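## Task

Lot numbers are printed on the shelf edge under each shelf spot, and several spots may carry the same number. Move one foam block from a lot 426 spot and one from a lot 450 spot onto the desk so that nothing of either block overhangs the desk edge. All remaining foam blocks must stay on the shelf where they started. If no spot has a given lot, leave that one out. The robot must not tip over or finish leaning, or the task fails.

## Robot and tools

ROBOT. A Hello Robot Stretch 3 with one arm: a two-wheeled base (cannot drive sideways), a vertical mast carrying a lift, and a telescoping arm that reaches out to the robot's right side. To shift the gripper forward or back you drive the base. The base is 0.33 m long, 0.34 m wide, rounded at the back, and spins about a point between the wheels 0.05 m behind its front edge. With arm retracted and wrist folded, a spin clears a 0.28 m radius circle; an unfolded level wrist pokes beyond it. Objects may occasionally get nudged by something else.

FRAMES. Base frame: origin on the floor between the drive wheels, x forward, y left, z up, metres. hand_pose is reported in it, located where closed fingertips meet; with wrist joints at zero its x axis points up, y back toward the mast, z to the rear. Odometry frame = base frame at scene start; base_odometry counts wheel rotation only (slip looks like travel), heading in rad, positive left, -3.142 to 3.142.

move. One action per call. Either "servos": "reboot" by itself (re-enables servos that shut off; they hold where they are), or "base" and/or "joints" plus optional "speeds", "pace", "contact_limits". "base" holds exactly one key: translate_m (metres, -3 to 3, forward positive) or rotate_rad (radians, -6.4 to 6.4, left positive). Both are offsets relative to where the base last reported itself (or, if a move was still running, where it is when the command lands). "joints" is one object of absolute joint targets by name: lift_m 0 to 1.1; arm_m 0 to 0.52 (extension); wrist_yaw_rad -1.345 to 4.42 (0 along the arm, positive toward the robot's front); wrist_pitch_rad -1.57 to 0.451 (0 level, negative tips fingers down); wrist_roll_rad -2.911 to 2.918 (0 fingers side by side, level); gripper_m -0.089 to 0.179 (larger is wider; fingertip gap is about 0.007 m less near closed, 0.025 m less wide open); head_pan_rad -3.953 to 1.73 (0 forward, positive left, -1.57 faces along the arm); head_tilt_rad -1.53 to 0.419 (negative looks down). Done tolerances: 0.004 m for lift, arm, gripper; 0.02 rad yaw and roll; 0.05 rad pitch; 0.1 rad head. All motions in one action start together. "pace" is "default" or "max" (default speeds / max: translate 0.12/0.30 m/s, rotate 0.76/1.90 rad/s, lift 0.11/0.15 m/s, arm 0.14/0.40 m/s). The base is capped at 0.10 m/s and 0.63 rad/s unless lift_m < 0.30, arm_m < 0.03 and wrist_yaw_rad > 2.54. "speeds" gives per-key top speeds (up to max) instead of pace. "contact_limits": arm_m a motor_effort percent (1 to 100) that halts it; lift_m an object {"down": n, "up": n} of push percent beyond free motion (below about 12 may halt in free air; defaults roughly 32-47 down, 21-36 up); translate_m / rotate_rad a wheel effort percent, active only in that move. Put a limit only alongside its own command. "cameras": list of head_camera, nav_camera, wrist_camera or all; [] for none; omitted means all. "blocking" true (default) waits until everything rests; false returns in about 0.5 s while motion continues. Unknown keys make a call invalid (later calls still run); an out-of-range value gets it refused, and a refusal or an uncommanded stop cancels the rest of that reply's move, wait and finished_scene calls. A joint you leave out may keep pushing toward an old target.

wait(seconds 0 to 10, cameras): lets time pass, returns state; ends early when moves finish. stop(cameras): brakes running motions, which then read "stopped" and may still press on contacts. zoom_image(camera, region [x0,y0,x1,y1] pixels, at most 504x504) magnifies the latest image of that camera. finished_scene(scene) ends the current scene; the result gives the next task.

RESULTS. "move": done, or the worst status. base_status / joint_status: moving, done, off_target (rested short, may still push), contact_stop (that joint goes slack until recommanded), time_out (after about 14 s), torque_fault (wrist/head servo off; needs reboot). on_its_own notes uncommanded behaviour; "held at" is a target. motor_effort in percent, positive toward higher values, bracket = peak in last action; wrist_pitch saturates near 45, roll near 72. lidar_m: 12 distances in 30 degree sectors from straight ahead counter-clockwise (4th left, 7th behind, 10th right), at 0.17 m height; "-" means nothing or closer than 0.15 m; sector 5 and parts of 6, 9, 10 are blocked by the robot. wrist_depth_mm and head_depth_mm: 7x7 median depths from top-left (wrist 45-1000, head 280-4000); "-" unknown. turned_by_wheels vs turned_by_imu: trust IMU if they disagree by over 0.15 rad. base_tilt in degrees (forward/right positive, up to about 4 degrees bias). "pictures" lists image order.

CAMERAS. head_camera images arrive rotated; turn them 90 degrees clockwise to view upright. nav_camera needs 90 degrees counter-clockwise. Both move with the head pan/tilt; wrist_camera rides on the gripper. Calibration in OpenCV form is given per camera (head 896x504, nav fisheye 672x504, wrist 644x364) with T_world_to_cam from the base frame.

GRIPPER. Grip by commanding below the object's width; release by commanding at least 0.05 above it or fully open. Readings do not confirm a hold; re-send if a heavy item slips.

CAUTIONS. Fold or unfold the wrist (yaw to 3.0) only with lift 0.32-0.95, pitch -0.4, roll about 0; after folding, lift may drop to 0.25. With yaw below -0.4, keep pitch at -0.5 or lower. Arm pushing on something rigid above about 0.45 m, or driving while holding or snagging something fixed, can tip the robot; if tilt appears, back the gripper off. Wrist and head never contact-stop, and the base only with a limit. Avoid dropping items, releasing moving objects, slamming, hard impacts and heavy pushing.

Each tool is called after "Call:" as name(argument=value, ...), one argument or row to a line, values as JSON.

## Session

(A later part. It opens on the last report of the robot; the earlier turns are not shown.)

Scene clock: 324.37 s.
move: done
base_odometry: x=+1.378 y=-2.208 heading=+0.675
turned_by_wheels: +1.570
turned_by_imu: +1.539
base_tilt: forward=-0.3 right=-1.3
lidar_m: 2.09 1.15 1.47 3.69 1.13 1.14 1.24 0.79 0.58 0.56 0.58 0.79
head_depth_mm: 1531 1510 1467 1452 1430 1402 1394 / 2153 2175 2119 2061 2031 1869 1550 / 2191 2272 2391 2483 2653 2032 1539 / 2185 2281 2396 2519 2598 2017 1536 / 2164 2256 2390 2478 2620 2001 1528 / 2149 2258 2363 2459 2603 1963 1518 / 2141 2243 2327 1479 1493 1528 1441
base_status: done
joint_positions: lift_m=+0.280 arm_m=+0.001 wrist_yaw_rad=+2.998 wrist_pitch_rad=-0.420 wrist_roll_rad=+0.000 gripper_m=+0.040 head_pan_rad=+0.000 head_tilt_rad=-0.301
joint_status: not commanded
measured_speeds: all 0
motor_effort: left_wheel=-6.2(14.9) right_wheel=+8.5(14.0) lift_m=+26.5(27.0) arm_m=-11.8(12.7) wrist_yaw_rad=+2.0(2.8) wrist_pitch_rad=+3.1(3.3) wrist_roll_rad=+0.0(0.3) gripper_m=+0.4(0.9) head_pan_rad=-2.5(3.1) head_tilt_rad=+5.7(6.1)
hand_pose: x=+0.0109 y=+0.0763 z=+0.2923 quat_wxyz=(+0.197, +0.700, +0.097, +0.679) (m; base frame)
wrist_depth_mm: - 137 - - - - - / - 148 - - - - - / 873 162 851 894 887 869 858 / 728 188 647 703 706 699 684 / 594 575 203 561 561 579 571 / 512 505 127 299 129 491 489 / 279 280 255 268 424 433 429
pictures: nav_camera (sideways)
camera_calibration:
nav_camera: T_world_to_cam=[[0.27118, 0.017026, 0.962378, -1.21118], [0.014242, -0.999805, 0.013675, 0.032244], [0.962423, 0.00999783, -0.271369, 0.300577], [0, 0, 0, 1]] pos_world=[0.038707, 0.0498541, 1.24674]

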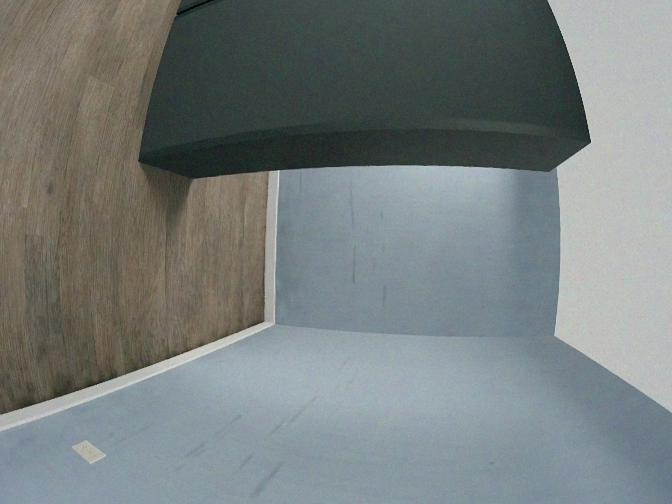

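Call:
move(
  base={"translate_m":1.9},
  pace="max",
  cameras=[],
)

Call:
move(
  base={"rotate_rad":-1.5708},
  joints={"head_pan_rad":-2.3,"head_tilt_rad":-0.45},
  pace="max",
)

Scene clock: 354.23 s.
move: done
base_odometry: x=+2.862 y=-1.021 heading=+0.674
turned_by_wheels: +0.000
turned_by_imu: +0.001
base_tilt: forward=-0.2 right=-1.2
lidar_m: 0.62 0.65 0.88 2.32 0.62 0.67 2.18 0.77 0.56 0.54 0.56 0.65
head_depth_mm: 515 539 566 595 630 664 704 / 513 538 564 594 628 661 704 / 513 536 563 593 624 661 700 / 512 535 562 590 625 659 698 / 511 535 560 589 620 656 699 / 508 533 558 587 621 655 696 / 507 531 557 586 620 653 692
base_status: done
joint_positions: lift_m=+0.280 arm_m=+0.001 wrist_yaw_rad=+2.998 wrist_pitch_rad=-0.420 wrist_roll_rad=+0.000 gripper_m=+0.040 head_pan_rad=+0.000 head_tilt_rad=-0.299
joint_status: not commanded
measured_speeds: all 0
motor_effort: left_wheel=-1.9(10.6) right_wheel=+8.9(16.5) lift_m=+26.6(29.7) arm_m=+1.9(8.3) wrist_yaw_rad=+0.5(3.1) wrist_pitch_rad=+3.3(3.3) wrist_roll_rad=-0.2(0.4) gripper_m=+0.2(0.9) head_pan_rad=-1.5(2.6) head_tilt_rad=+2.0(5.9)
hand_pose: x=+0.0109 y=+0.0763 z=+0.2923 quat_wxyz=(+0.197, +0.700, +0.097, +0.679) (m; base frame)
wrist_depth_mm: - 137 - - - - - / - 148 - - - - - / - 161 857 892 886 876 712 / - 186 658 714 701 690 659 / 576 575 203 562 558 575 578 / 506 503 127 298 129 492 489 / 279 280 256 268 422 430 431
pictures: none
No camera images: "cameras" was empty.

Scene clock: 356.60 s.
move: done
base_odometry: x=+2.862 y=-1.021 heading=-0.896
turned_by_wheels: -1.570
turned_by_imu: -1.540
base_tilt: forward=-0.4 right=-1.3
lidar_m: 0.54 0.56 0.64 0.62 0.65 0.90 1.43 0.61 0.69 2.01 0.76 0.56
head_depth_mm: 656 1332 1381 969 1354 1456 1343 / 501 556 1290 821 1343 1047 1289 / 529 560 596 637 694 779 878 / 586 625 670 721 777 848 930 / 661 712 767 834 913 1014 1129 / 754 825 902 2852 2011 1609 1311 / 2795 2934 3071 3175 2188 1647 1332
base_status: done
joint_positions: lift_m=+0.280 arm_m=+0.001 wrist_yaw_rad=+2.998 wrist_pitch_rad=-0.420 wrist_roll_rad=+0.000 gripper_m=+0.040 head_pan_rad=-2.308 head_tilt_rad=-0.450
joint_status: all done
measured_speeds: translate_m=+0.000 rotate_rad=+0.000 lift_m=+0.000 arm_m=+0.000 wrist_yaw_rad=+0.000 wrist_pitch_rad=+0.000 wrist_roll_rad=+0.000 head_pan_rad=+0.024 head_tilt_rad=+0.000
motor_effort: left_wheel=+6.0(14.8) right_wheel=-9.4(14.8) lift_m=+26.3(27.1) arm_m=-8.6(8.6) wrist_yaw_rad=+2.1(3.0) wrist_pitch_rad=+3.1(3.3) wrist_roll_rad=+0.1(0.3) gripper_m=+0.1(0.8) head_pan_rad=+3.0(4.9) head_tilt_rad=-4.1(9.5)
hand_pose: x=+0.0109 y=+0.0763 z=+0.2923 quat_wxyz=(+0.197, +0.700, +0.097, +0.679) (m; base frame)
wrist_depth_mm: - 137 - - - - - / - 148 - - - - - / - 161 170 - - - - / 705 186 218 703 697 696 664 / 592 576 204 568 565 578 572 / 503 509 127 299 129 495 491 / 279 279 256 268 421 431 430
pictures: head_camera (sideways), nav_camera (sideways), wrist_camera
camera_calibration:
head_camera: T_world_to_cam=[[0.225877, 0.317552, -0.920945, 1.21251], [0.717084, -0.694092, -0.0634539, 0.0778496], [-0.659371, -0.646063, -0.384491, 0.460063], [0, 0, 0, 1]] pos_world=[-0.0263493, -0.0337691, 1.29848]
nav_camera: T_world_to_cam=[[-0.263821, -0.31582, 0.911404, -1.14138], [-0.751033, 0.660167, 0.0113621, 0.0399436], [-0.605267, -0.681496, -0.411357, 0.492297], [0, 0, 0, 1]] pos_world=[0.026849, -0.0513423, 1.24232]
wrist_camera: T_world_to_cam=[[0.993927, -0.107038, -0.0255228, 0.0114426], [-0.0829576, -0.576493, -0.81288, 0.315016], [0.0722954, 0.810061, -0.581872, 0.273609], [0, 0, 0, 1]] pos_world=[-0.0050209, -0.0388108, 0.415567]

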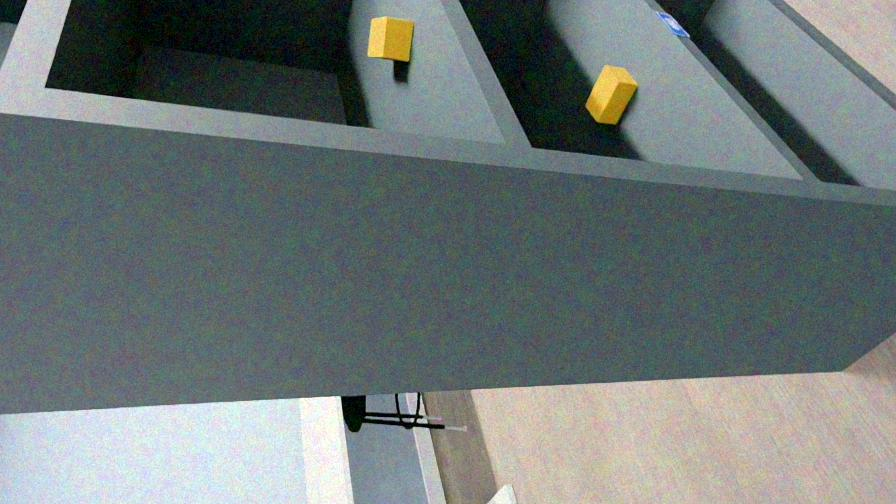

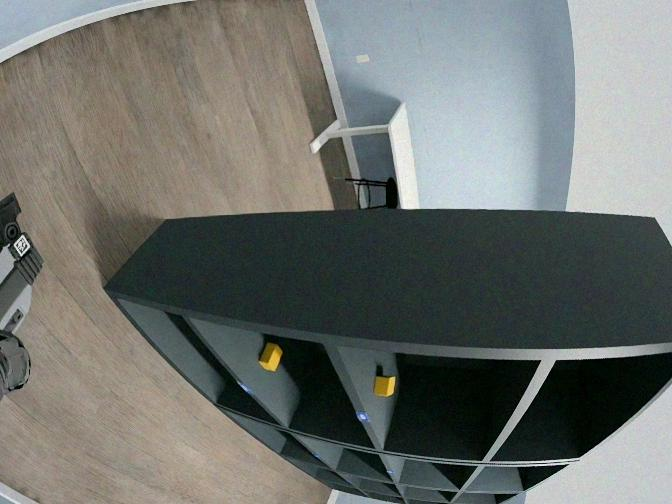

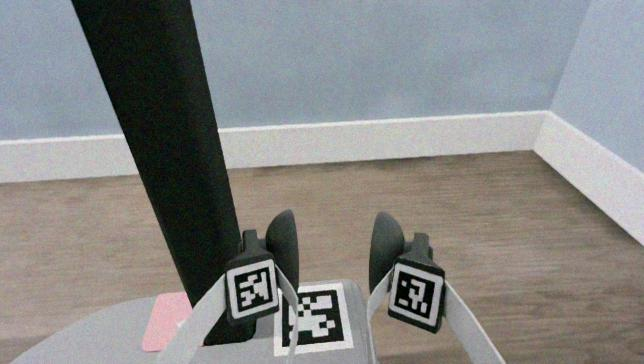

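Call:
move(
  base={"translate_m":-0.7},
  joints={"head_pan_rad":-1.9,"head_tilt_rad":-0.55},
  pace="max",
)

Scene clock: 365.47 s.
move: done
base_odometry: x=+2.425 y=-0.475 heading=-0.896
turned_by_wheels: +0.000
turned_by_imu: -0.001
base_tilt: forward=-0.3 right=-1.3
lidar_m: 1.24 0.89 0.65 0.63 0.66 0.91 1.63 0.76 0.85 0.67 0.42 1.27
head_depth_mm: 786 867 929 659 1007 922 821 / 755 834 903 653 535 916 794 / 732 800 876 568 508 911 750 / 706 771 839 641 504 899 745 / 684 747 810 634 479 898 743 / 662 719 790 628 457 892 740 / 643 696 762 621 455 860 736
base_status: done
joint_positions: lift_m=+0.280 arm_m=+0.001 wrist_yaw_rad=+2.998 wrist_pitch_rad=-0.420 wrist_roll_rad=+0.000 gripper_m=+0.040 head_pan_rad=-1.900 head_tilt_rad=-0.553
joint_status: all done
measured_speeds: all 0
motor_effort: left_wheel=+2.2(10.0) right_wheel=-8.3(18.4) lift_m=+28.3(29.4) arm_m=-11.8(12.8) wrist_yaw_rad=+0.8(2.7) wrist_pitch_rad=+3.1(3.4) wrist_roll_rad=+0.0(0.3) gripper_m=+0.3(1.0) head_pan_rad=-3.2(5.0) head_tilt_rad=+2.4(6.7)
hand_pose: x=+0.0109 y=+0.0763 z=+0.2923 quat_wxyz=(+0.197, +0.700, +0.097, +0.679) (m; base frame)
wrist_depth_mm: - 137 - - - - - / - 148 - - - - - / - 161 170 - - - - / 702 187 218 702 698 686 686 / 599 573 203 568 562 572 574 / 507 506 127 299 129 496 487 / 280 279 256 268 420 431 430
pictures: head_camera (sideways), nav_camera (sideways), wrist_camera
camera_calibration:
head_camera: T_world_to_cam=[[0.110999, 0.468414, -0.876509, 1.15523], [0.935937, -0.345867, -0.0663091, 0.0802605], [-0.334216, -0.812997, -0.476797, 0.578156], [0, 0, 0, 1]] pos_world=[-0.0101199, -0.0433278, 1.29355]
nav_camera: T_world_to_cam=[[-0.146165, -0.480908, 0.864502, -1.08099], [-0.951792, 0.306594, 0.00962921, 0.0434456], [-0.269682, -0.821418, -0.502537, 0.60889], [0, 0, 0, 1]] pos_world=[0.0475552, -0.0330209, 1.24009]
wrist_camera: T_world_to_cam=[[0.993935, -0.106957, -0.02558, 0.0114694], [-0.0829573, -0.5765, -0.812875, 0.315013], [0.072196, 0.810067, -0.581876, 0.273611], [0, 0, 0, 1]] pos_world=[-0.00502076, -0.0388109, 0.415567]

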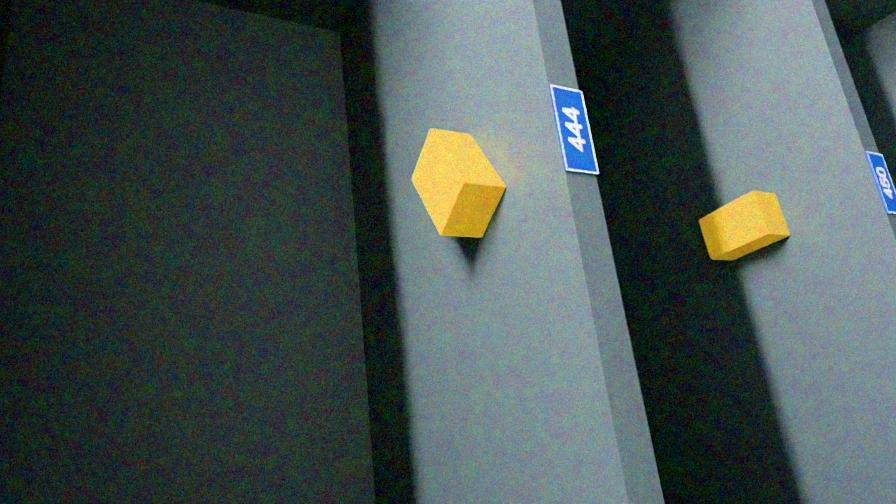

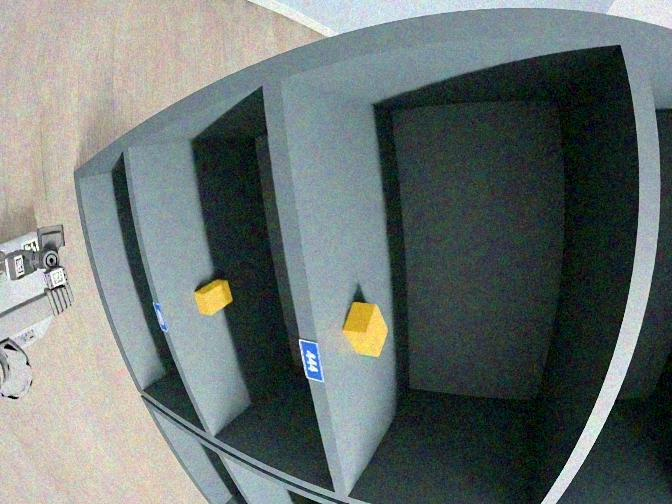

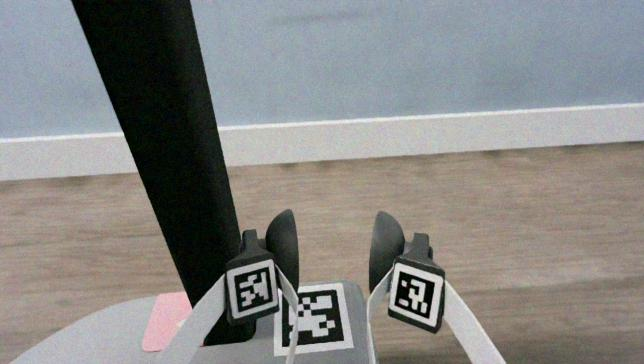

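Call:
zoom_image(
  camera="head_camera",
  region=[796, 120, 896, 240],
)

Scaled by 4.200 from the camera's 896x504 image, which has a finer 1280x720 frame.

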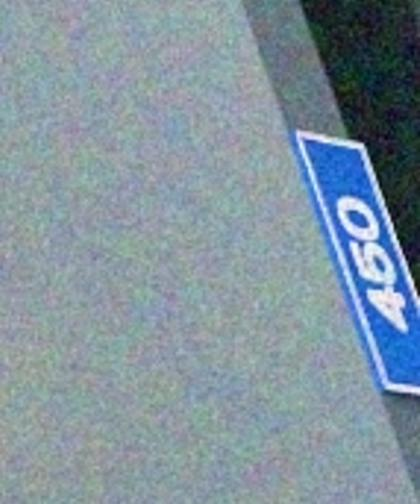

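Call:
zoom_image(
  camera="head_camera",
  region=[680, 170, 810, 280],
)

Scaled by 3.877 from the camera's 896x504 image, which has a finer 1280x720 frame.

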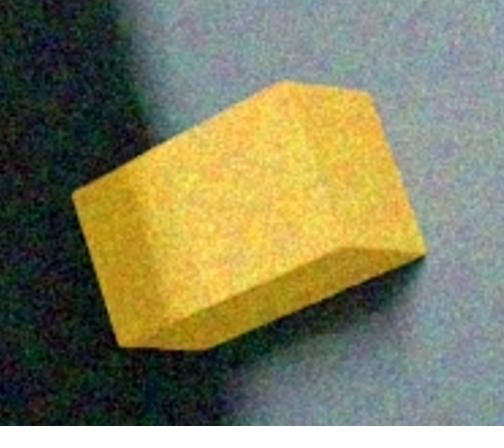

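Call:
move(
  base={"translate_m":-0.255},
  pace="max",
  cameras=[],
)

Call:
move(
  joints={"lift_m":0.63},
  pace="max",
  cameras=["head_camera"],
)

Call:
move(
  joints={"wrist_yaw_rad":0},
  cameras=[],
)

Call:
move(
  joints={"gripper_m":0.179,"wrist_pitch_rad":-0.5},
)

Scene clock: 409.23 s.
move: done
base_odometry: x=+2.265 y=-0.276 heading=-0.896
turned_by_wheels: +0.000
turned_by_imu: +0.000
base_tilt: forward=-0.3 right=-1.2
lidar_m: 1.49 0.89 0.65 0.64 0.66 0.91 1.39 0.55 0.58 0.82 0.61 0.57
head_depth_mm: 564 583 605 603 611 689 766 / 668 697 726 660 539 836 777 / 728 794 852 649 512 913 752 / 704 768 839 645 487 907 748 / 683 742 812 637 464 899 744 / 660 716 784 631 460 895 724 / 641 693 756 624 455 866 732
base_status: done
joint_positions: lift_m=+0.280 arm_m=+0.001 wrist_yaw_rad=+2.998 wrist_pitch_rad=-0.420 wrist_roll_rad=+0.000 gripper_m=+0.040 head_pan_rad=-1.900 head_tilt_rad=-0.550
joint_status: not commanded
measured_speeds: all 0
motor_effort: left_wheel=-3.1(10.8) right_wheel=-6.5(18.5) lift_m=+24.7(29.8) arm_m=-10.2(11.6) wrist_yaw_rad=+1.6(3.6) wrist_pitch_rad=+3.2(3.3) wrist_roll_rad=-0.1(0.3) gripper_m=+0.5(0.9) head_pan_rad=-3.2(3.6) head_tilt_rad=+3.9(4.6)
hand_pose: x=+0.0109 y=+0.0763 z=+0.2923 quat_wxyz=(+0.197, +0.700, +0.098, +0.679) (m; base frame)
wrist_depth_mm: - 137 - - - - - / - 148 - - - - - / - 161 170 - - 791 - / 699 187 219 702 699 690 690 / 599 575 203 567 555 573 574 / 509 506 127 299 129 492 494 / 280 279 258 268 422 433 425
pictures: none
No camera images: "cameras" was empty.

Scene clock: 412.37 s.
move: done
base_odometry: x=+2.265 y=-0.276 heading=-0.896
turned_by_wheels: +0.000
turned_by_imu: +0.000
base_tilt: forward=-0.2 right=-1.3
lidar_m: 1.49 0.89 0.66 0.63 0.66 0.91 1.39 0.55 0.58 0.82 0.60 0.57
head_depth_mm: 566 584 604 603 610 687 766 / 670 696 728 657 538 837 775 / 728 794 854 652 511 912 753 / 700 769 836 644 486 907 747 / 681 743 812 638 464 905 746 / 662 718 787 631 459 895 722 / 642 693 756 624 456 868 733
base_status: not commanded
joint_positions: lift_m=+0.630 arm_m=+0.001 wrist_yaw_rad=+2.998 wrist_pitch_rad=-0.419 wrist_roll_rad=+0.000 gripper_m=+0.040 head_pan_rad=-1.900 head_tilt_rad=-0.550
joint_status: all done
measured_speeds: all 0
motor_effort: left_wheel=-3.2(3.8) right_wheel=-6.2(7.2) lift_m=+26.8(32.5) arm_m=-10.3(10.9) wrist_yaw_rad=+1.8(2.6) wrist_pitch_rad=+3.1(3.3) wrist_roll_rad=-0.2(0.3) gripper_m=+0.7(0.9) head_pan_rad=-3.0(3.6) head_tilt_rad=+3.0(3.9)
hand_pose: x=+0.0109 y=+0.0764 z=+0.6424 quat_wxyz=(+0.197, +0.700, +0.097, +0.679) (m; base frame)
wrist_depth_mm: - 137 - - - - - / - 148 - - - - - / - 161 170 - - - - / - 178 187 - - - - / - 201 201 - 153 - - / 903 917 126 877 129 907 910 / 816 836 264 812 779 797 796
pictures: head_camera (sideways)
camera_calibration:
head_camera: T_world_to_cam=[[0.110305, 0.465883, -0.877944, 1.15715], [0.935742, -0.346406, -0.0662546, 0.0801782], [-0.334992, -0.814221, -0.474157, 0.574765], [0, 0, 0, 1]] pos_world=[-0.0101243, -0.0433393, 1.29376]

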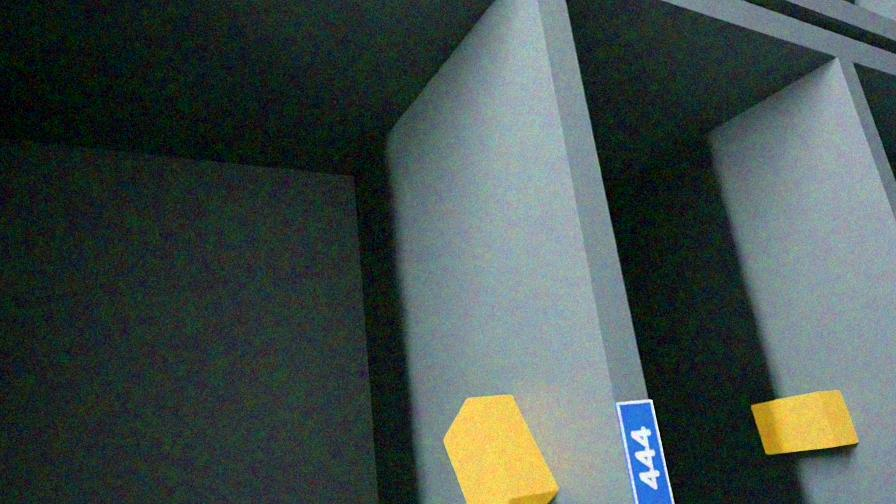

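Scene clock: 414.87 s.
move: done
base_odometry: x=+2.265 y=-0.276 heading=-0.896
turned_by_wheels: +0.000
turned_by_imu: +0.000
base_tilt: forward=-0.3 right=-1.3
lidar_m: 1.48 0.89 0.65 0.63 0.66 0.91 1.39 0.55 0.58 0.82 0.61 0.57
head_depth_mm: 565 584 607 602 612 688 767 / 668 695 724 658 539 837 775 / 727 792 854 652 511 911 753 / 703 770 838 642 487 906 747 / 680 743 810 637 464 900 744 / 659 717 784 631 460 893 723 / 641 695 758 623 456 862 732
base_status: not commanded
joint_positions: lift_m=+0.630 arm_m=+0.001 wrist_yaw_rad=+0.003 wrist_pitch_rad=-0.419 wrist_roll_rad=+0.000 gripper_m=+0.040 head_pan_rad=-1.900 head_tilt_rad=-0.550
joint_status: all done
measured_speeds: all 0
motor_effort: left_wheel=-3.5(3.8) right_wheel=-6.0(7.7) lift_m=+23.9(26.4) arm_m=-8.9(10.4) wrist_yaw_rad=-2.7(6.9) wrist_pitch_rad=+3.3(3.3) wrist_roll_rad=+0.0(0.3) gripper_m=+0.5(0.8) head_pan_rad=-2.8(3.5) head_tilt_rad=+2.6(3.3)
hand_pose: x=-0.0208 y=-0.3698 z=+0.6424 quat_wxyz=(+0.692, +0.148, -0.691, -0.146) (m; base frame)
wrist_depth_mm: - - - - - - 505 / - - - - - - 557 / - - - - - - - / - - - - - - - / 321 321 307 162 156 312 313 / 284 282 127 271 129 276 275 / 254 252 240 243 237 241 240
pictures: none
No camera images: "cameras" was empty.

Scene clock: 416.80 s.
move: done
base_odometry: x=+2.265 y=-0.276 heading=-0.896
turned_by_wheels: +0.000
turned_by_imu: +0.000
base_tilt: forward=-0.3 right=-1.3
lidar_m: 1.49 0.89 0.66 0.63 0.66 0.91 1.39 0.55 0.58 0.82 0.60 0.57
head_depth_mm: 566 584 604 604 611 687 767 / 669 696 725 657 538 834 774 / 728 793 853 653 511 913 751 / 701 769 837 644 487 903 748 / 681 743 810 638 465 900 743 / 661 715 784 630 460 896 724 / 642 692 758 625 456 863 733
base_status: not commanded
joint_positions: lift_m=+0.630 arm_m=+0.001 wrist_yaw_rad=+0.003 wrist_pitch_rad=-0.511 wrist_roll_rad=+0.000 gripper_m=+0.179 head_pan_rad=-1.900 head_tilt_rad=-0.550
joint_status: all done
measured_speeds: all 0
motor_effort: left_wheel=-3.2(3.6) right_wheel=-6.5(7.2) lift_m=+23.5(24.3) arm_m=-9.0(9.9) wrist_yaw_rad=-3.2(4.4) wrist_pitch_rad=+1.5(4.2) wrist_roll_rad=+0.2(0.3) gripper_m=+0.4(84.6) head_pan_rad=-3.0(3.7) head_tilt_rad=+1.0(3.0)
hand_pose: x=-0.0209 y=-0.3573 z=+0.6225 quat_wxyz=(+0.685, +0.180, -0.684, -0.178) (m; base frame)
wrist_depth_mm: - - - - - - 520 / 524 - - - - - - / - - - - - - - / - 323 330 316 324 321 319 / 303 284 291 288 285 284 283 / - 244 253 251 251 248 246 / - 258 - - 241 239 105
pictures: head_camera (sideways), nav_camera (sideways), wrist_camera
camera_calibration:
head_camera: T_world_to_cam=[[0.110305, 0.465883, -0.877944, 1.15715], [0.935742, -0.346406, -0.0662546, 0.0801782], [-0.334992, -0.814221, -0.474157, 0.574765], [0, 0, 0, 1]] pos_world=[-0.0101243, -0.0433393, 1.29376]
nav_camera: T_world_to_cam=[[-0.14549, -0.478325, 0.866047, -1.08298], [-0.951663, 0.306992, 0.00968129, 0.043352], [-0.2705, -0.822776, -0.499869, 0.605383], [0, 0, 0, 1]] pos_world=[0.0474503, -0.0332294, 1.2401]
wrist_camera: T_world_to_cam=[[-0.998897, -0.0371147, -0.0287648, -0.00960313], [-0.00249705, 0.653702, -0.756748, 0.737135], [0.0468901, -0.755841, -0.653074, 0.303616], [0, 0, 0, 1]] pos_world=[-0.0219884, -0.252739, 0.755833]

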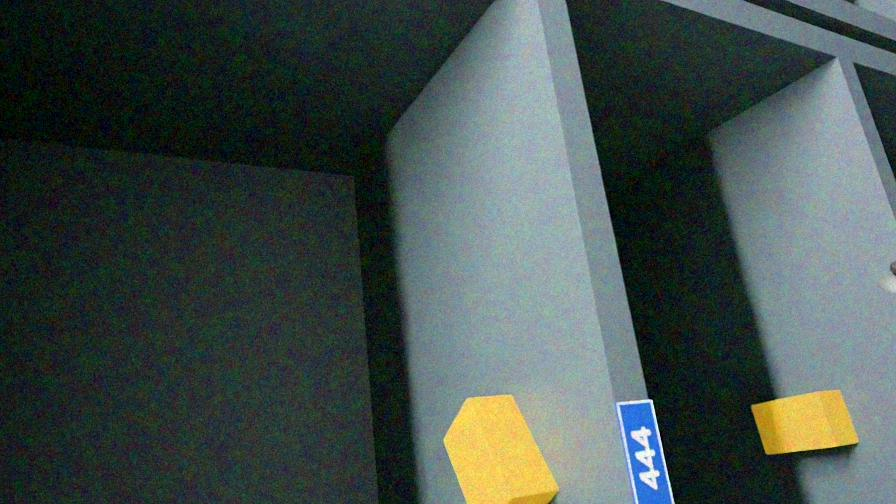

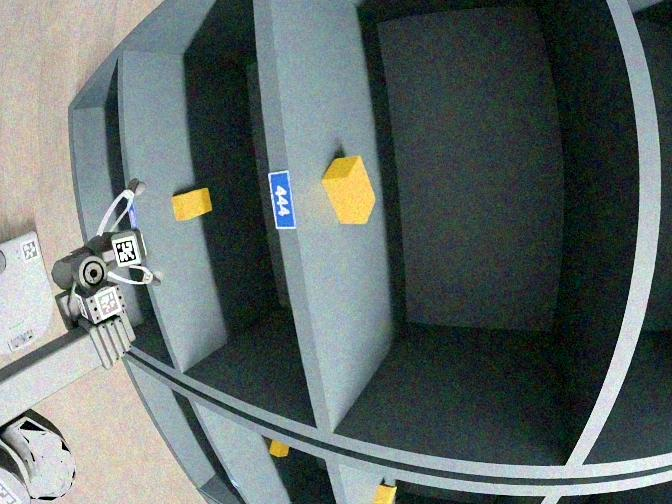

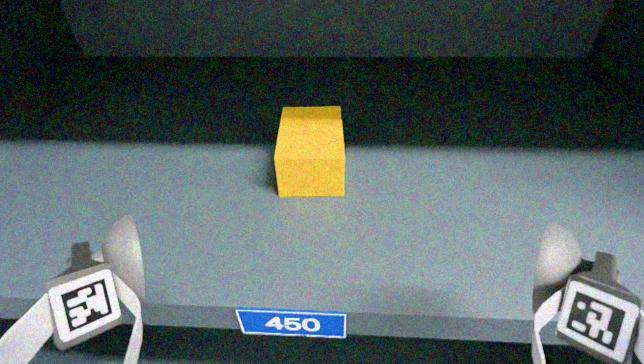

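Call:
move(
  base={"translate_m":0.017},
  cameras=[],
)

Call:
move(
  joints={"arm_m":0.14},
  contact_limits={"arm_m":35},
  cameras=["wrist_camera"],
)

Scene clock: 428.37 s.
move: done
base_odometry: x=+2.276 y=-0.289 heading=-0.896
turned_by_wheels: +0.000
turned_by_imu: +0.000
base_tilt: forward=-0.4 right=-1.3
lidar_m: 1.47 0.89 0.66 0.63 0.66 0.91 1.41 0.56 0.60 0.82 0.58 0.56
head_depth_mm: 590 610 630 628 639 709 785 / 697 726 757 658 538 855 774 / 726 797 863 651 509 913 751 / 706 768 834 642 487 909 748 / 681 742 813 637 464 902 745 / 659 714 783 632 459 874 721 / 640 694 758 625 456 862 736
base_status: done
joint_positions: lift_m=+0.630 arm_m=+0.001 wrist_yaw_rad=+0.003 wrist_pitch_rad=-0.511 wrist_roll_rad=+0.000 gripper_m=+0.179 head_pan_rad=-1.900 head_tilt_rad=-0.550
joint_status: not commanded
measured_speeds: all 0
motor_effort: left_wheel=+3.5(9.4) right_wheel=+5.7(8.9) lift_m=+23.9(24.8) arm_m=-7.9(9.0) wrist_yaw_rad=-3.6(4.6) wrist_pitch_rad=+1.5(1.6) wrist_roll_rad=-0.1(0.3) gripper_m=+0.5(1.0) head_pan_rad=-2.7(3.1) head_tilt_rad=+1.1(1.7)
hand_pose: x=-0.0210 y=-0.3573 z=+0.6225 quat_wxyz=(+0.685, +0.180, -0.684, -0.178) (m; base frame)
wrist_depth_mm: - - - - - - 525 / 531 - - - - - - / - - - - - - - / - 320 329 318 324 319 319 / 303 281 290 287 286 284 281 / - 244 252 250 249 249 246 / - 260 253 - 242 239 105
pictures: none
No camera images: "cameras" was empty.

Scene clock: 430.63 s.
move: done
base_odometry: x=+2.276 y=-0.289 heading=-0.896
turned_by_wheels: +0.000
turned_by_imu: +0.000
base_tilt: forward=-0.2 right=-1.2
lidar_m: 1.47 0.89 0.66 0.63 0.66 0.91 1.40 0.56 0.60 0.82 0.58 0.56
head_depth_mm: 590 610 629 627 636 709 785 / 698 729 756 659 540 850 776 / 727 794 865 652 511 914 753 / 704 770 833 645 487 907 449 / 682 741 810 637 464 900 439 / 661 717 783 630 459 871 518 / 641 694 760 625 457 866 722
base_status: not commanded
joint_positions: lift_m=+0.630 arm_m=+0.140 wrist_yaw_rad=+0.003 wrist_pitch_rad=-0.511 wrist_roll_rad=+0.000 gripper_m=+0.179 head_pan_rad=-1.900 head_tilt_rad=-0.550
joint_status: all done
measured_speeds: all 0
motor_effort: left_wheel=+3.3(4.1) right_wheel=+6.0(6.7) lift_m=+24.3(24.7) arm_m=+12.1(14.4) wrist_yaw_rad=-2.6(4.1) wrist_pitch_rad=+1.7(1.8) wrist_roll_rad=-0.3(0.4) gripper_m=+0.5(1.2) head_pan_rad=-2.4(3.1) head_tilt_rad=+1.0(1.6)
contact_limits: arm_m 35 (drawing in: default 31, maximum 55; extending or still: default 39, maximum 69)
hand_pose: x=-0.0210 y=-0.4967 z=+0.6224 quat_wxyz=(+0.685, +0.180, -0.683, -0.178) (m; base frame)
wrist_depth_mm: - - - - 397 396 394 / - - - - - - - / - - - - - - - / - 321 326 - 322 320 317 / 302 283 290 - 286 283 284 / - 240 251 - 249 248 246 / 215 220 223 - 221 219 105
pictures: wrist_camera
camera_calibration:
wrist_camera: T_world_to_cam=[[-0.998906, -0.0368838, -0.0287335, -0.0147129], [-0.00239627, 0.654134, -0.756375, 0.828077], [0.0466935, -0.755479, -0.653507, 0.19865], [0, 0, 0, 1]] pos_world=[-0.0219882, -0.392139, 0.755733]

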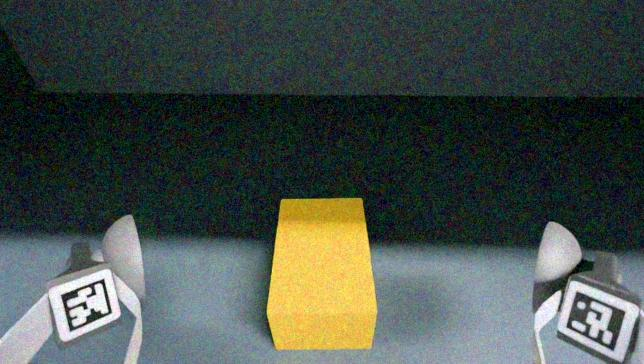

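Call:
move(
  base={"translate_m":0.01},
  cameras=[],
)

Call:
move(
  joints={"arm_m":0.167},
  contact_limits={"arm_m":35},
  cameras=[],
)

Call:
move(
  joints={"lift_m":0.57},
  speeds={"lift_m":0.05},
  contact_limits={"lift_m":{"down":15}},
  cameras=["wrist_camera"],
)

Scene clock: 443.43 s.
move: done
base_odometry: x=+2.282 y=-0.297 heading=-0.896
turned_by_wheels: +0.000
turned_by_imu: +0.000
base_tilt: forward=-0.3 right=-1.4
lidar_m: 1.46 0.89 0.66 0.63 0.66 0.91 1.42 0.57 0.62 0.82 0.56 0.55
head_depth_mm: 604 623 645 628 655 726 791 / 715 744 773 658 538 863 776 / 726 799 866 653 510 912 752 / 701 769 836 644 487 905 450 / 679 742 809 637 463 900 439 / 660 715 786 540 459 871 518 / 641 693 757 624 455 866 721
base_status: done
joint_positions: lift_m=+0.630 arm_m=+0.140 wrist_yaw_rad=+0.003 wrist_pitch_rad=-0.511 wrist_roll_rad=+0.000 gripper_m=+0.179 head_pan_rad=-1.900 head_tilt_rad=-0.550
joint_status: not commanded
measured_speeds: all 0
motor_effort: left_wheel=+5.4(8.5) right_wheel=+7.4(9.6) lift_m=+24.3(25.1) arm_m=+4.3(6.7) wrist_yaw_rad=-3.4(4.0) wrist_pitch_rad=+1.7(1.7) wrist_roll_rad=-0.1(0.3) gripper_m=+0.0(1.1) head_pan_rad=-3.0(3.0) head_tilt_rad=-1.0(1.0)
contact_limits: arm_m 35 (drawing in: default 31, maximum 55; extending or still: default 39, maximum 69)
hand_pose: x=-0.0210 y=-0.4967 z=+0.6224 quat_wxyz=(+0.685, +0.180, -0.683, -0.178) (m; base frame)
wrist_depth_mm: - - - - 398 395 392 / - - - - - - - / - - - - - - - / - 322 326 - 321 320 319 / 300 282 289 - 283 283 283 / - 240 253 - 248 246 244 / 215 220 223 212 221 219 105
pictures: none
No camera images: "cameras" was empty.

Scene clock: 444.60 s.
move: done
base_odometry: x=+2.282 y=-0.297 heading=-0.896
turned_by_wheels: +0.000
turned_by_imu: +0.000
base_tilt: forward=-0.2 right=-1.3
lidar_m: 1.46 0.89 0.66 0.64 0.66 0.91 1.42 0.57 0.62 0.82 0.57 0.55
head_depth_mm: 604 623 643 630 654 723 787 / 714 742 776 658 538 862 775 / 727 796 868 653 510 914 752 / 704 771 834 646 486 904 454 / 680 740 811 637 465 903 448 / 660 717 785 538 460 874 459 / 640 693 759 624 456 865 703
base_status: not commanded
joint_positions: lift_m=+0.630 arm_m=+0.167 wrist_yaw_rad=+0.003 wrist_pitch_rad=-0.511 wrist_roll_rad=+0.000 gripper_m=+0.179 head_pan_rad=-1.900 head_tilt_rad=-0.550
joint_status: all done
measured_speeds: all 0
motor_effort: left_wheel=+4.9(5.9) right_wheel=+6.7(7.7) lift_m=+24.8(25.3) arm_m=+12.9(14.7) wrist_yaw_rad=-3.1(4.2) wrist_pitch_rad=+1.6(1.7) wrist_roll_rad=-0.1(0.3) gripper_m=+0.7(1.0) head_pan_rad=-2.9(2.9) head_tilt_rad=-0.8(1.3)
contact_limits: arm_m 35 (drawing in: default 31, maximum 55; extending or still: default 39, maximum 69)
hand_pose: x=-0.0210 y=-0.5237 z=+0.6223 quat_wxyz=(+0.685, +0.180, -0.683, -0.178) (m; base frame)
wrist_depth_mm: 398 392 390 388 383 379 376 / - - - - - - 396 / - - - - - - - / - 321 328 325 321 319 317 / 302 283 288 297 285 284 281 / - 240 251 - 249 246 246 / 215 219 223 - 221 219 105
pictures: none
No camera images: "cameras" was empty.

Scene clock: 446.33 s.
move: done
base_odometry: x=+2.282 y=-0.297 heading=-0.896
turned_by_wheels: +0.000
turned_by_imu: +0.000
base_tilt: forward=-0.2 right=-1.1
lidar_m: 1.46 0.89 0.65 0.63 0.66 0.91 1.41 0.57 0.62 0.82 0.57 0.55
head_depth_mm: 602 623 646 630 653 723 790 / 715 743 776 657 539 863 778 / 727 796 867 648 510 912 749 / 703 769 835 643 486 906 729 / 683 741 810 637 464 900 506 / 660 716 787 539 460 870 571 / 641 694 760 623 456 861 719
base_status: not commanded
joint_positions: lift_m=+0.570 arm_m=+0.167 wrist_yaw_rad=+0.003 wrist_pitch_rad=-0.511 wrist_roll_rad=+0.000 gripper_m=+0.179 head_pan_rad=-1.900 head_tilt_rad=-0.550
joint_status: all done
measured_speeds: all 0
motor_effort: left_wheel=+5.5(5.8) right_wheel=+6.6(7.8) lift_m=+23.3(26.1) arm_m=+10.7(13.3) wrist_yaw_rad=-3.5(4.7) wrist_pitch_rad=+1.6(1.8) wrist_roll_rad=+0.1(0.3) gripper_m=+0.6(1.4) head_pan_rad=-2.5(3.1) head_tilt_rad=-1.4(2.0)
contact_limits: arm_m 35 (drawing in: default 31, maximum 55; extending or still: default 39, maximum 69); lift_m down 15 (down: maximum 72; up: maximum 65)
hand_pose: x=-0.0210 y=-0.5236 z=+0.5623 quat_wxyz=(+0.685, +0.180, -0.683, -0.178) (m; base frame)
wrist_depth_mm: 401 394 390 388 383 378 374 / - - - - - 399 390 / 293 302 299 297 293 290 289 / 259 249 248 170 242 241 239 / 214 211 211 151 195 206 210 / 122 175 179 132 138 180 179 / 118 163 162 147 154 159 105
pictures: wrist_camera
camera_calibration:
wrist_camera: T_world_to_cam=[[-0.998906, -0.0368717, -0.0287458, -0.0174191], [-0.00239573, 0.654405, -0.756141, 0.800307], [0.0466916, -0.755245, -0.653777, 0.139328], [0, 0, 0, 1]] pos_world=[-0.0219882, -0.41914, 0.695733]

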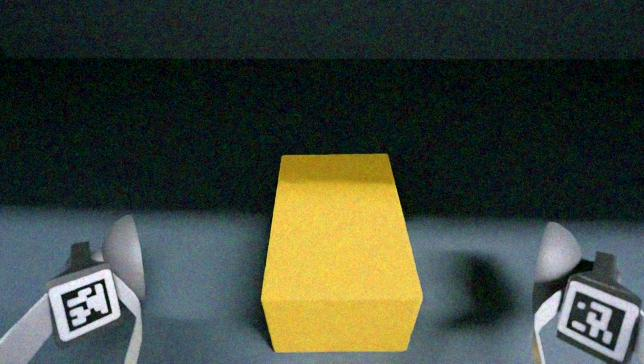

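Call:
move(
  joints={"gripper_m":0.03},
  cameras=["wrist_camera"],
)

Call:
move(
  joints={"lift_m":0.64},
  cameras=["wrist_camera"],
)

Call:
move(
  joints={"arm_m":0.0,"gripper_m":0.02},
  cameras=["wrist_camera"],
)

Scene clock: 459.77 s.
move: done
base_odometry: x=+2.282 y=-0.297 heading=-0.896
turned_by_wheels: +0.000
turned_by_imu: +0.000
base_tilt: forward=-0.2 right=-1.3
lidar_m: 1.46 0.88 0.66 0.63 0.66 0.91 1.41 0.57 0.61 0.82 0.56 0.55
head_depth_mm: 603 625 645 628 653 724 788 / 713 743 775 658 538 865 777 / 727 796 868 653 510 910 753 / 704 769 835 645 487 905 730 / 680 741 810 637 464 901 507 / 661 717 783 539 460 871 572 / 641 696 758 624 456 865 737
base_status: not commanded
joint_positions: lift_m=+0.570 arm_m=+0.167 wrist_yaw_rad=+0.003 wrist_pitch_rad=-0.511 wrist_roll_rad=+0.000 gripper_m=+0.031 head_pan_rad=-1.900 head_tilt_rad=-0.550
joint_status: all done
measured_speeds: all 0
motor_effort: left_wheel=+5.8(5.8) right_wheel=+6.4(7.8) lift_m=+22.8(24.4) arm_m=+5.3(7.5) wrist_yaw_rad=-2.5(4.6) wrist_pitch_rad=+1.7(1.8) wrist_roll_rad=+0.0(0.3) gripper_m=-12.3(84.0) head_pan_rad=-2.6(3.0) head_tilt_rad=-1.5(2.8)
contact_limits: arm_m 35 (drawing in: default 31, maximum 55; extending or still: default 39, maximum 69); lift_m down 15 (down: maximum 72; up: maximum 65)
hand_pose: x=-0.0210 y=-0.5236 z=+0.5623 quat_wxyz=(+0.685, +0.180, -0.683, -0.178) (m; base frame)
wrist_depth_mm: 399 393 391 386 385 378 375 / - - - - - 398 391 / 292 301 299 296 291 292 287 / 259 250 247 170 242 241 239 / 214 212 162 150 150 206 205 / 186 185 129 133 129 180 179 / 167 110 159 149 153 153 159
pictures: wrist_camera
camera_calibration:
wrist_camera: T_world_to_cam=[[-0.998907, -0.0368069, -0.0288219, -0.0173392], [-0.00229597, 0.654408, -0.756138, 0.800308], [0.0466924, -0.755245, -0.653777, 0.139328], [0, 0, 0, 1]] pos_world=[-0.0219883, -0.41914, 0.695733]

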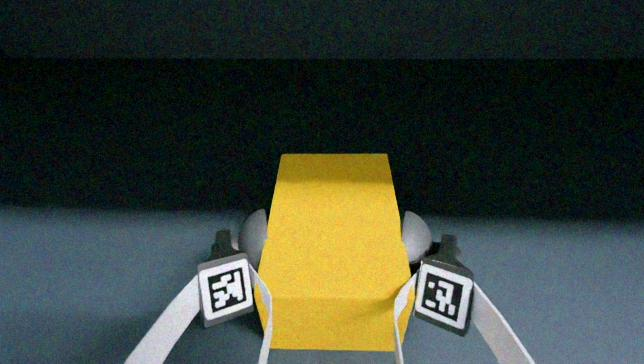

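Scene clock: 461.23 s.
move: done
base_odometry: x=+2.282 y=-0.297 heading=-0.896
turned_by_wheels: +0.000
turned_by_imu: +0.000
base_tilt: forward=-0.2 right=-1.2
lidar_m: 1.46 0.89 0.65 0.63 0.66 0.91 1.41 0.57 0.62 0.82 0.57 0.55
head_depth_mm: 605 622 646 629 654 727 789 / 715 742 776 658 538 862 777 / 728 798 868 651 510 911 752 / 705 768 834 643 486 910 443 / 680 743 809 635 464 902 442 / 659 716 786 540 460 877 451 / 641 694 756 624 456 863 720
base_status: not commanded
joint_positions: lift_m=+0.640 arm_m=+0.167 wrist_yaw_rad=+0.003 wrist_pitch_rad=-0.513 wrist_roll_rad=+0.000 gripper_m=+0.031 head_pan_rad=-1.900 head_tilt_rad=-0.550
joint_status: all done
measured_speeds: all 0
motor_effort: left_wheel=+5.5(5.6) right_wheel=+6.9(7.6) lift_m=+29.3(32.8) arm_m=+3.2(5.4) wrist_yaw_rad=-3.0(4.5) wrist_pitch_rad=+2.0(2.1) wrist_roll_rad=+0.0(0.3) gripper_m=-12.3(13.2) head_pan_rad=-2.3(2.8) head_tilt_rad=-2.5(3.4)
contact_limits: arm_m 35 (drawing in: default 31, maximum 55; extending or still: default 39, maximum 69)
hand_pose: x=-0.0210 y=-0.5234 z=+0.6319 quat_wxyz=(+0.684, +0.181, -0.683, -0.179) (m; base frame)
wrist_depth_mm: 399 394 389 388 380 377 376 / - - - - - - 397 / - - - - - - - / - - - 170 326 - 319 / 305 304 154 150 150 294 292 / 266 264 129 133 129 257 256 / 235 101 227 149 219 218 228
pictures: wrist_camera
camera_calibration:
wrist_camera: T_world_to_cam=[[-0.998907, -0.0367575, -0.0288844, -0.0152589], [-0.00229598, 0.655697, -0.755021, 0.852774], [0.0466921, -0.754129, -0.655064, 0.186413], [0, 0, 0, 1]] pos_world=[-0.0219883, -0.419142, 0.765534]

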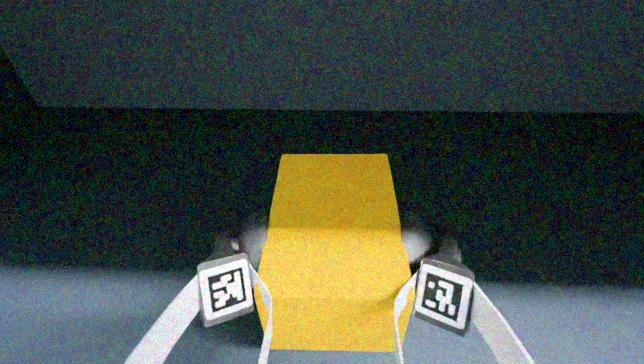

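Scene clock: 463.70 s.
move: done
base_odometry: x=+2.282 y=-0.297 heading=-0.896
turned_by_wheels: +0.000
turned_by_imu: +0.000
base_tilt: forward=-0.3 right=-1.2
lidar_m: 1.46 0.89 0.66 0.63 0.66 0.91 1.42 0.57 0.61 0.82 0.57 0.55
head_depth_mm: 603 624 645 630 650 725 788 / 713 745 776 657 538 865 776 / 728 799 868 648 510 912 753 / 703 769 835 644 487 907 747 / 681 742 811 637 464 898 744 / 661 717 784 539 459 872 743 / 642 693 756 623 457 865 737
base_status: not commanded
joint_positions: lift_m=+0.640 arm_m=+0.001 wrist_yaw_rad=+0.003 wrist_pitch_rad=-0.513 wrist_roll_rad=+0.000 gripper_m=+0.021 head_pan_rad=-1.900 head_tilt_rad=-0.550
joint_status: all done
measured_speeds: all 0
motor_effort: left_wheel=+5.5(5.8) right_wheel=+7.5(7.6) lift_m=+28.9(29.9) arm_m=-11.8(14.3) wrist_yaw_rad=-2.6(4.0) wrist_pitch_rad=+2.0(2.1) wrist_roll_rad=-0.2(0.3) gripper_m=-15.9(60.7) head_pan_rad=-2.6(3.0) head_tilt_rad=-3.2(3.8)
hand_pose: x=-0.0210 y=-0.3569 z=+0.6319 quat_wxyz=(+0.684, +0.181, -0.683, -0.179) (m; base frame)
wrist_depth_mm: - - - - - - 513 / - - - - - - - / - - - - - - - / - - - 170 325 - 320 / 305 306 155 150 150 296 293 / 265 271 129 133 129 257 256 / - 100 129 148 146 236 239
pictures: wrist_camera
camera_calibration:
wrist_camera: T_world_to_cam=[[-0.998907, -0.0367575, -0.0288844, -0.00914244], [-0.00229598, 0.655697, -0.755021, 0.743666], [0.0466921, -0.754129, -0.655064, 0.3119], [0, 0, 0, 1]] pos_world=[-0.0219883, -0.252742, 0.765534]

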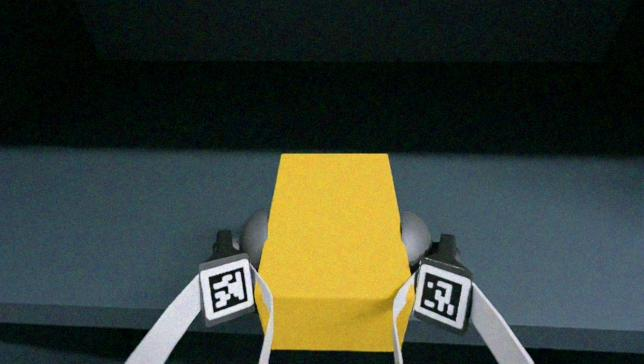

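Call:
move(
  joints={"wrist_yaw_rad":1.57},
  cameras=[],
)

Call:
move(
  base={"translate_m":0.925},
  cameras=[],
)

Call:
move(
  base={"rotate_rad":-1.58},
  joints={"lift_m":0.85},
  cameras=[],
)

Call:
move(
  base={"translate_m":0.95},
  joints={"head_pan_rad":0,"head_tilt_rad":-0.3},
)

Scene clock: 481.23 s.
move: done
base_odometry: x=+2.282 y=-0.297 heading=-0.896
turned_by_wheels: +0.000
turned_by_imu: +0.000
base_tilt: forward=-0.4 right=-1.3
lidar_m: 1.46 0.89 0.66 0.63 0.66 0.91 1.41 0.57 0.62 0.82 0.57 0.55
head_depth_mm: 603 622 648 630 654 723 790 / 716 744 775 657 539 867 778 / 727 796 869 650 510 911 754 / 704 767 836 643 486 905 745 / 681 741 810 637 465 903 743 / 660 717 786 538 460 871 740 / 641 693 756 624 456 863 738
base_status: not commanded
joint_positions: lift_m=+0.640 arm_m=+0.001 wrist_yaw_rad=+1.567 wrist_pitch_rad=-0.513 wrist_roll_rad=+0.000 gripper_m=+0.021 head_pan_rad=-1.900 head_tilt_rad=-0.550
joint_status: all done
measured_speeds: all 0
motor_effort: left_wheel=+4.7(5.6) right_wheel=+7.0(7.7) lift_m=+28.3(29.0) arm_m=-10.1(11.2) wrist_yaw_rad=+1.1(4.5) wrist_pitch_rad=+1.9(2.1) wrist_roll_rad=+0.0(0.3) gripper_m=-15.9(16.3) head_pan_rad=-2.3(2.7) head_tilt_rad=-4.7(4.9)
hand_pose: x=+0.1900 y=-0.1465 z=+0.6319 quat_wxyz=(+0.612, +0.610, -0.357, +0.356) (m; base frame)
wrist_depth_mm: - - - - - - 314 / - - - - - - 327 / - - - - - - 357 / - - - 170 - - 329 / 956 - 154 150 153 - 299 / 849 876 129 133 128 - 280 / 772 100 733 149 720 105 -
pictures: none
No camera images: "cameras" was empty.

Scene clock: 491.60 s.
move: done
base_odometry: x=+2.860 y=-1.019 heading=-0.896
turned_by_wheels: +0.000
turned_by_imu: +0.000
base_tilt: forward=-0.2 right=-1.2
lidar_m: 0.54 0.57 0.64 0.62 0.65 0.89 1.43 0.61 0.68 2.02 0.76 0.56
head_depth_mm: 669 692 715 742 770 806 860 / 2819 829 863 900 943 987 1042 / 2824 3033 3413 2720 1819 1299 1240 / 2753 2982 3241 2645 1944 1536 1267 / 2639 2872 3167 2645 1932 1520 1257 / 2564 2758 3073 2643 1918 1507 1258 / 2476 2702 2932 2614 1913 1510 1247
base_status: done
joint_positions: lift_m=+0.640 arm_m=+0.001 wrist_yaw_rad=+1.567 wrist_pitch_rad=-0.513 wrist_roll_rad=+0.000 gripper_m=+0.021 head_pan_rad=-1.900 head_tilt_rad=-0.550
joint_status: not commanded
measured_speeds: all 0
motor_effort: left_wheel=+3.4(11.7) right_wheel=+7.3(11.0) lift_m=+26.6(29.1) arm_m=-5.6(10.7) wrist_yaw_rad=+2.6(4.4) wrist_pitch_rad=+2.0(2.1) wrist_roll_rad=-0.1(0.4) gripper_m=-15.9(16.6) head_pan_rad=-1.6(2.8) head_tilt_rad=-4.9(5.9)
hand_pose: x=+0.1900 y=-0.1465 z=+0.6319 quat_wxyz=(+0.612, +0.610, -0.357, +0.356) (m; base frame)
wrist_depth_mm: - - - - - - - / - - - - - - - / - - - - - - - / - - - 170 - - - / - - 151 150 146 - - / 842 - 129 133 128 - - / 769 100 736 149 729 727 747
pictures: none
No camera images: "cameras" was empty.

Scene clock: 495.23 s.
move: done
base_odometry: x=+2.860 y=-1.019 heading=-2.475
turned_by_wheels: -1.580
turned_by_imu: -1.555
base_tilt: forward=-0.3 right=-1.2
lidar_m: 1.98 0.76 0.56 0.54 0.57 0.64 0.62 0.65 0.90 1.40 0.61 0.69
head_depth_mm: 889 920 950 983 1022 1063 1092 / 1059 1095 1140 1197 1253 1311 - / 1287 1367 1441 1512 1608 1489 - / 1679 1791 1912 2080 1892 1524 1365 / 2368 2647 2937 2597 1938 1515 1322 / 3400 3693 - 2625 1935 1517 1289 / 3356 3608 3779 2582 1899 1511 1244
base_status: done
joint_positions: lift_m=+0.850 arm_m=+0.001 wrist_yaw_rad=+1.567 wrist_pitch_rad=-0.513 wrist_roll_rad=+0.000 gripper_m=+0.021 head_pan_rad=-1.900 head_tilt_rad=-0.550
joint_status: all done
measured_speeds: all 0
motor_effort: left_wheel=+8.2(11.8) right_wheel=-9.4(13.9) lift_m=+25.9(31.9) arm_m=-12.0(12.4) wrist_yaw_rad=+1.9(3.3) wrist_pitch_rad=+2.0(2.2) wrist_roll_rad=-0.1(0.4) gripper_m=-15.7(16.4) head_pan_rad=-1.8(2.3) head_tilt_rad=-3.1(5.3)
hand_pose: x=+0.1900 y=-0.1464 z=+0.8419 quat_wxyz=(+0.612, +0.610, -0.357, +0.356) (m; base frame)
wrist_depth_mm: - - - - - - - / - - - - - - - / - - - - - - - / - - - 170 - - - / - - 154 150 153 - - / - - 129 133 128 - - / - 109 927 149 923 105 -
pictures: none
No camera images: "cameras" was empty.

Scene clock: 505.87 s.
move: done
base_odometry: x=+2.113 y=-1.606 heading=-2.475
turned_by_wheels: +0.000
turned_by_imu: +0.000
base_tilt: forward=-0.3 right=-1.2
lidar_m: 1.91 0.73 0.54 0.53 0.55 0.76 1.56 0.68 0.51 0.50 2.18 1.93
head_depth_mm: 1882 1969 2100 2166 2295 2032 1568 / 1891 1986 2075 2171 2288 2020 1551 / 1873 1956 2058 2182 2299 2005 1547 / 1884 1970 2074 2170 2279 1995 1544 / 1890 1965 2080 2154 2287 1981 1539 / 1852 1960 2056 2143 2273 1974 1524 / 1463 1475 1518 1533 1579 1595 1466
base_status: done
joint_positions: lift_m=+0.850 arm_m=+0.001 wrist_yaw_rad=+1.567 wrist_pitch_rad=-0.513 wrist_roll_rad=+0.000 gripper_m=+0.021 head_pan_rad=+0.000 head_tilt_rad=-0.300
joint_status: all done
measured_speeds: all 0
motor_effort: left_wheel=+4.2(12.2) right_wheel=+6.0(10.6) lift_m=+28.3(28.6) arm_m=-8.7(13.0) wrist_yaw_rad=+1.3(3.4) wrist_pitch_rad=+2.0(2.1) wrist_roll_rad=+0.0(0.4) gripper_m=-16.0(16.7) head_pan_rad=-3.2(5.2) head_tilt_rad=+5.2(8.9)
hand_pose: x=+0.1900 y=-0.1464 z=+0.8419 quat_wxyz=(+0.612, +0.610, -0.357, +0.356) (m; base frame)
wrist_depth_mm: - - - - - - - / - - - - - - - / - - - - - - - / - - - 170 - - - / - - 154 150 152 - - / - - 129 132 128 - - / - 100 931 149 933 925 951
pictures: head_camera (sideways), nav_camera (sideways), wrist_camera
camera_calibration:
head_camera: T_world_to_cam=[[-0.244581, -0.0462765, -0.968524, 1.27752], [0.0408288, 0.997483, -0.0579707, 0.0748908], [0.968769, -0.0537222, -0.242076, 0.264748], [0, 0, 0, 1]] pos_world=[0.0529206, -0.00136008, 1.30574]
nav_camera: T_world_to_cam=[[0.269988, 0.0170574, 0.962713, -1.21169], [0.0143296, -0.999804, 0.0136959, 0.032212], [0.962757, 0.0100975, -0.270179, 0.299005], [0, 0, 0, 1]] pos_world=[0.0388097, 0.0498547, 1.24685]
wrist_camera: T_world_to_cam=[[0.0305827, -0.999115, -0.028882, -0.121104], [-0.655842, 0.00174698, -0.754896, 0.792984], [0.754278, 0.0420288, -0.655208, 0.580597], [0, 0, 0, 1]] pos_world=[0.0858451, -0.146784, 0.975535]

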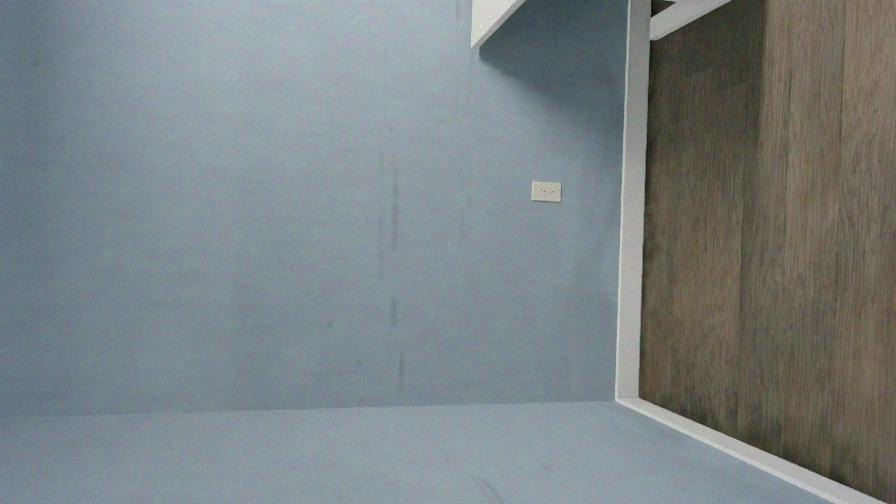

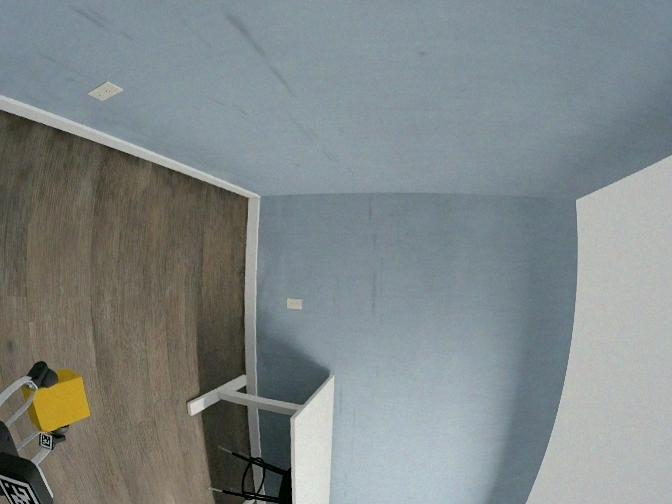

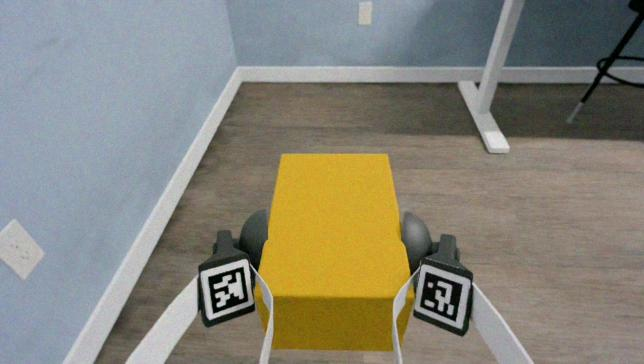

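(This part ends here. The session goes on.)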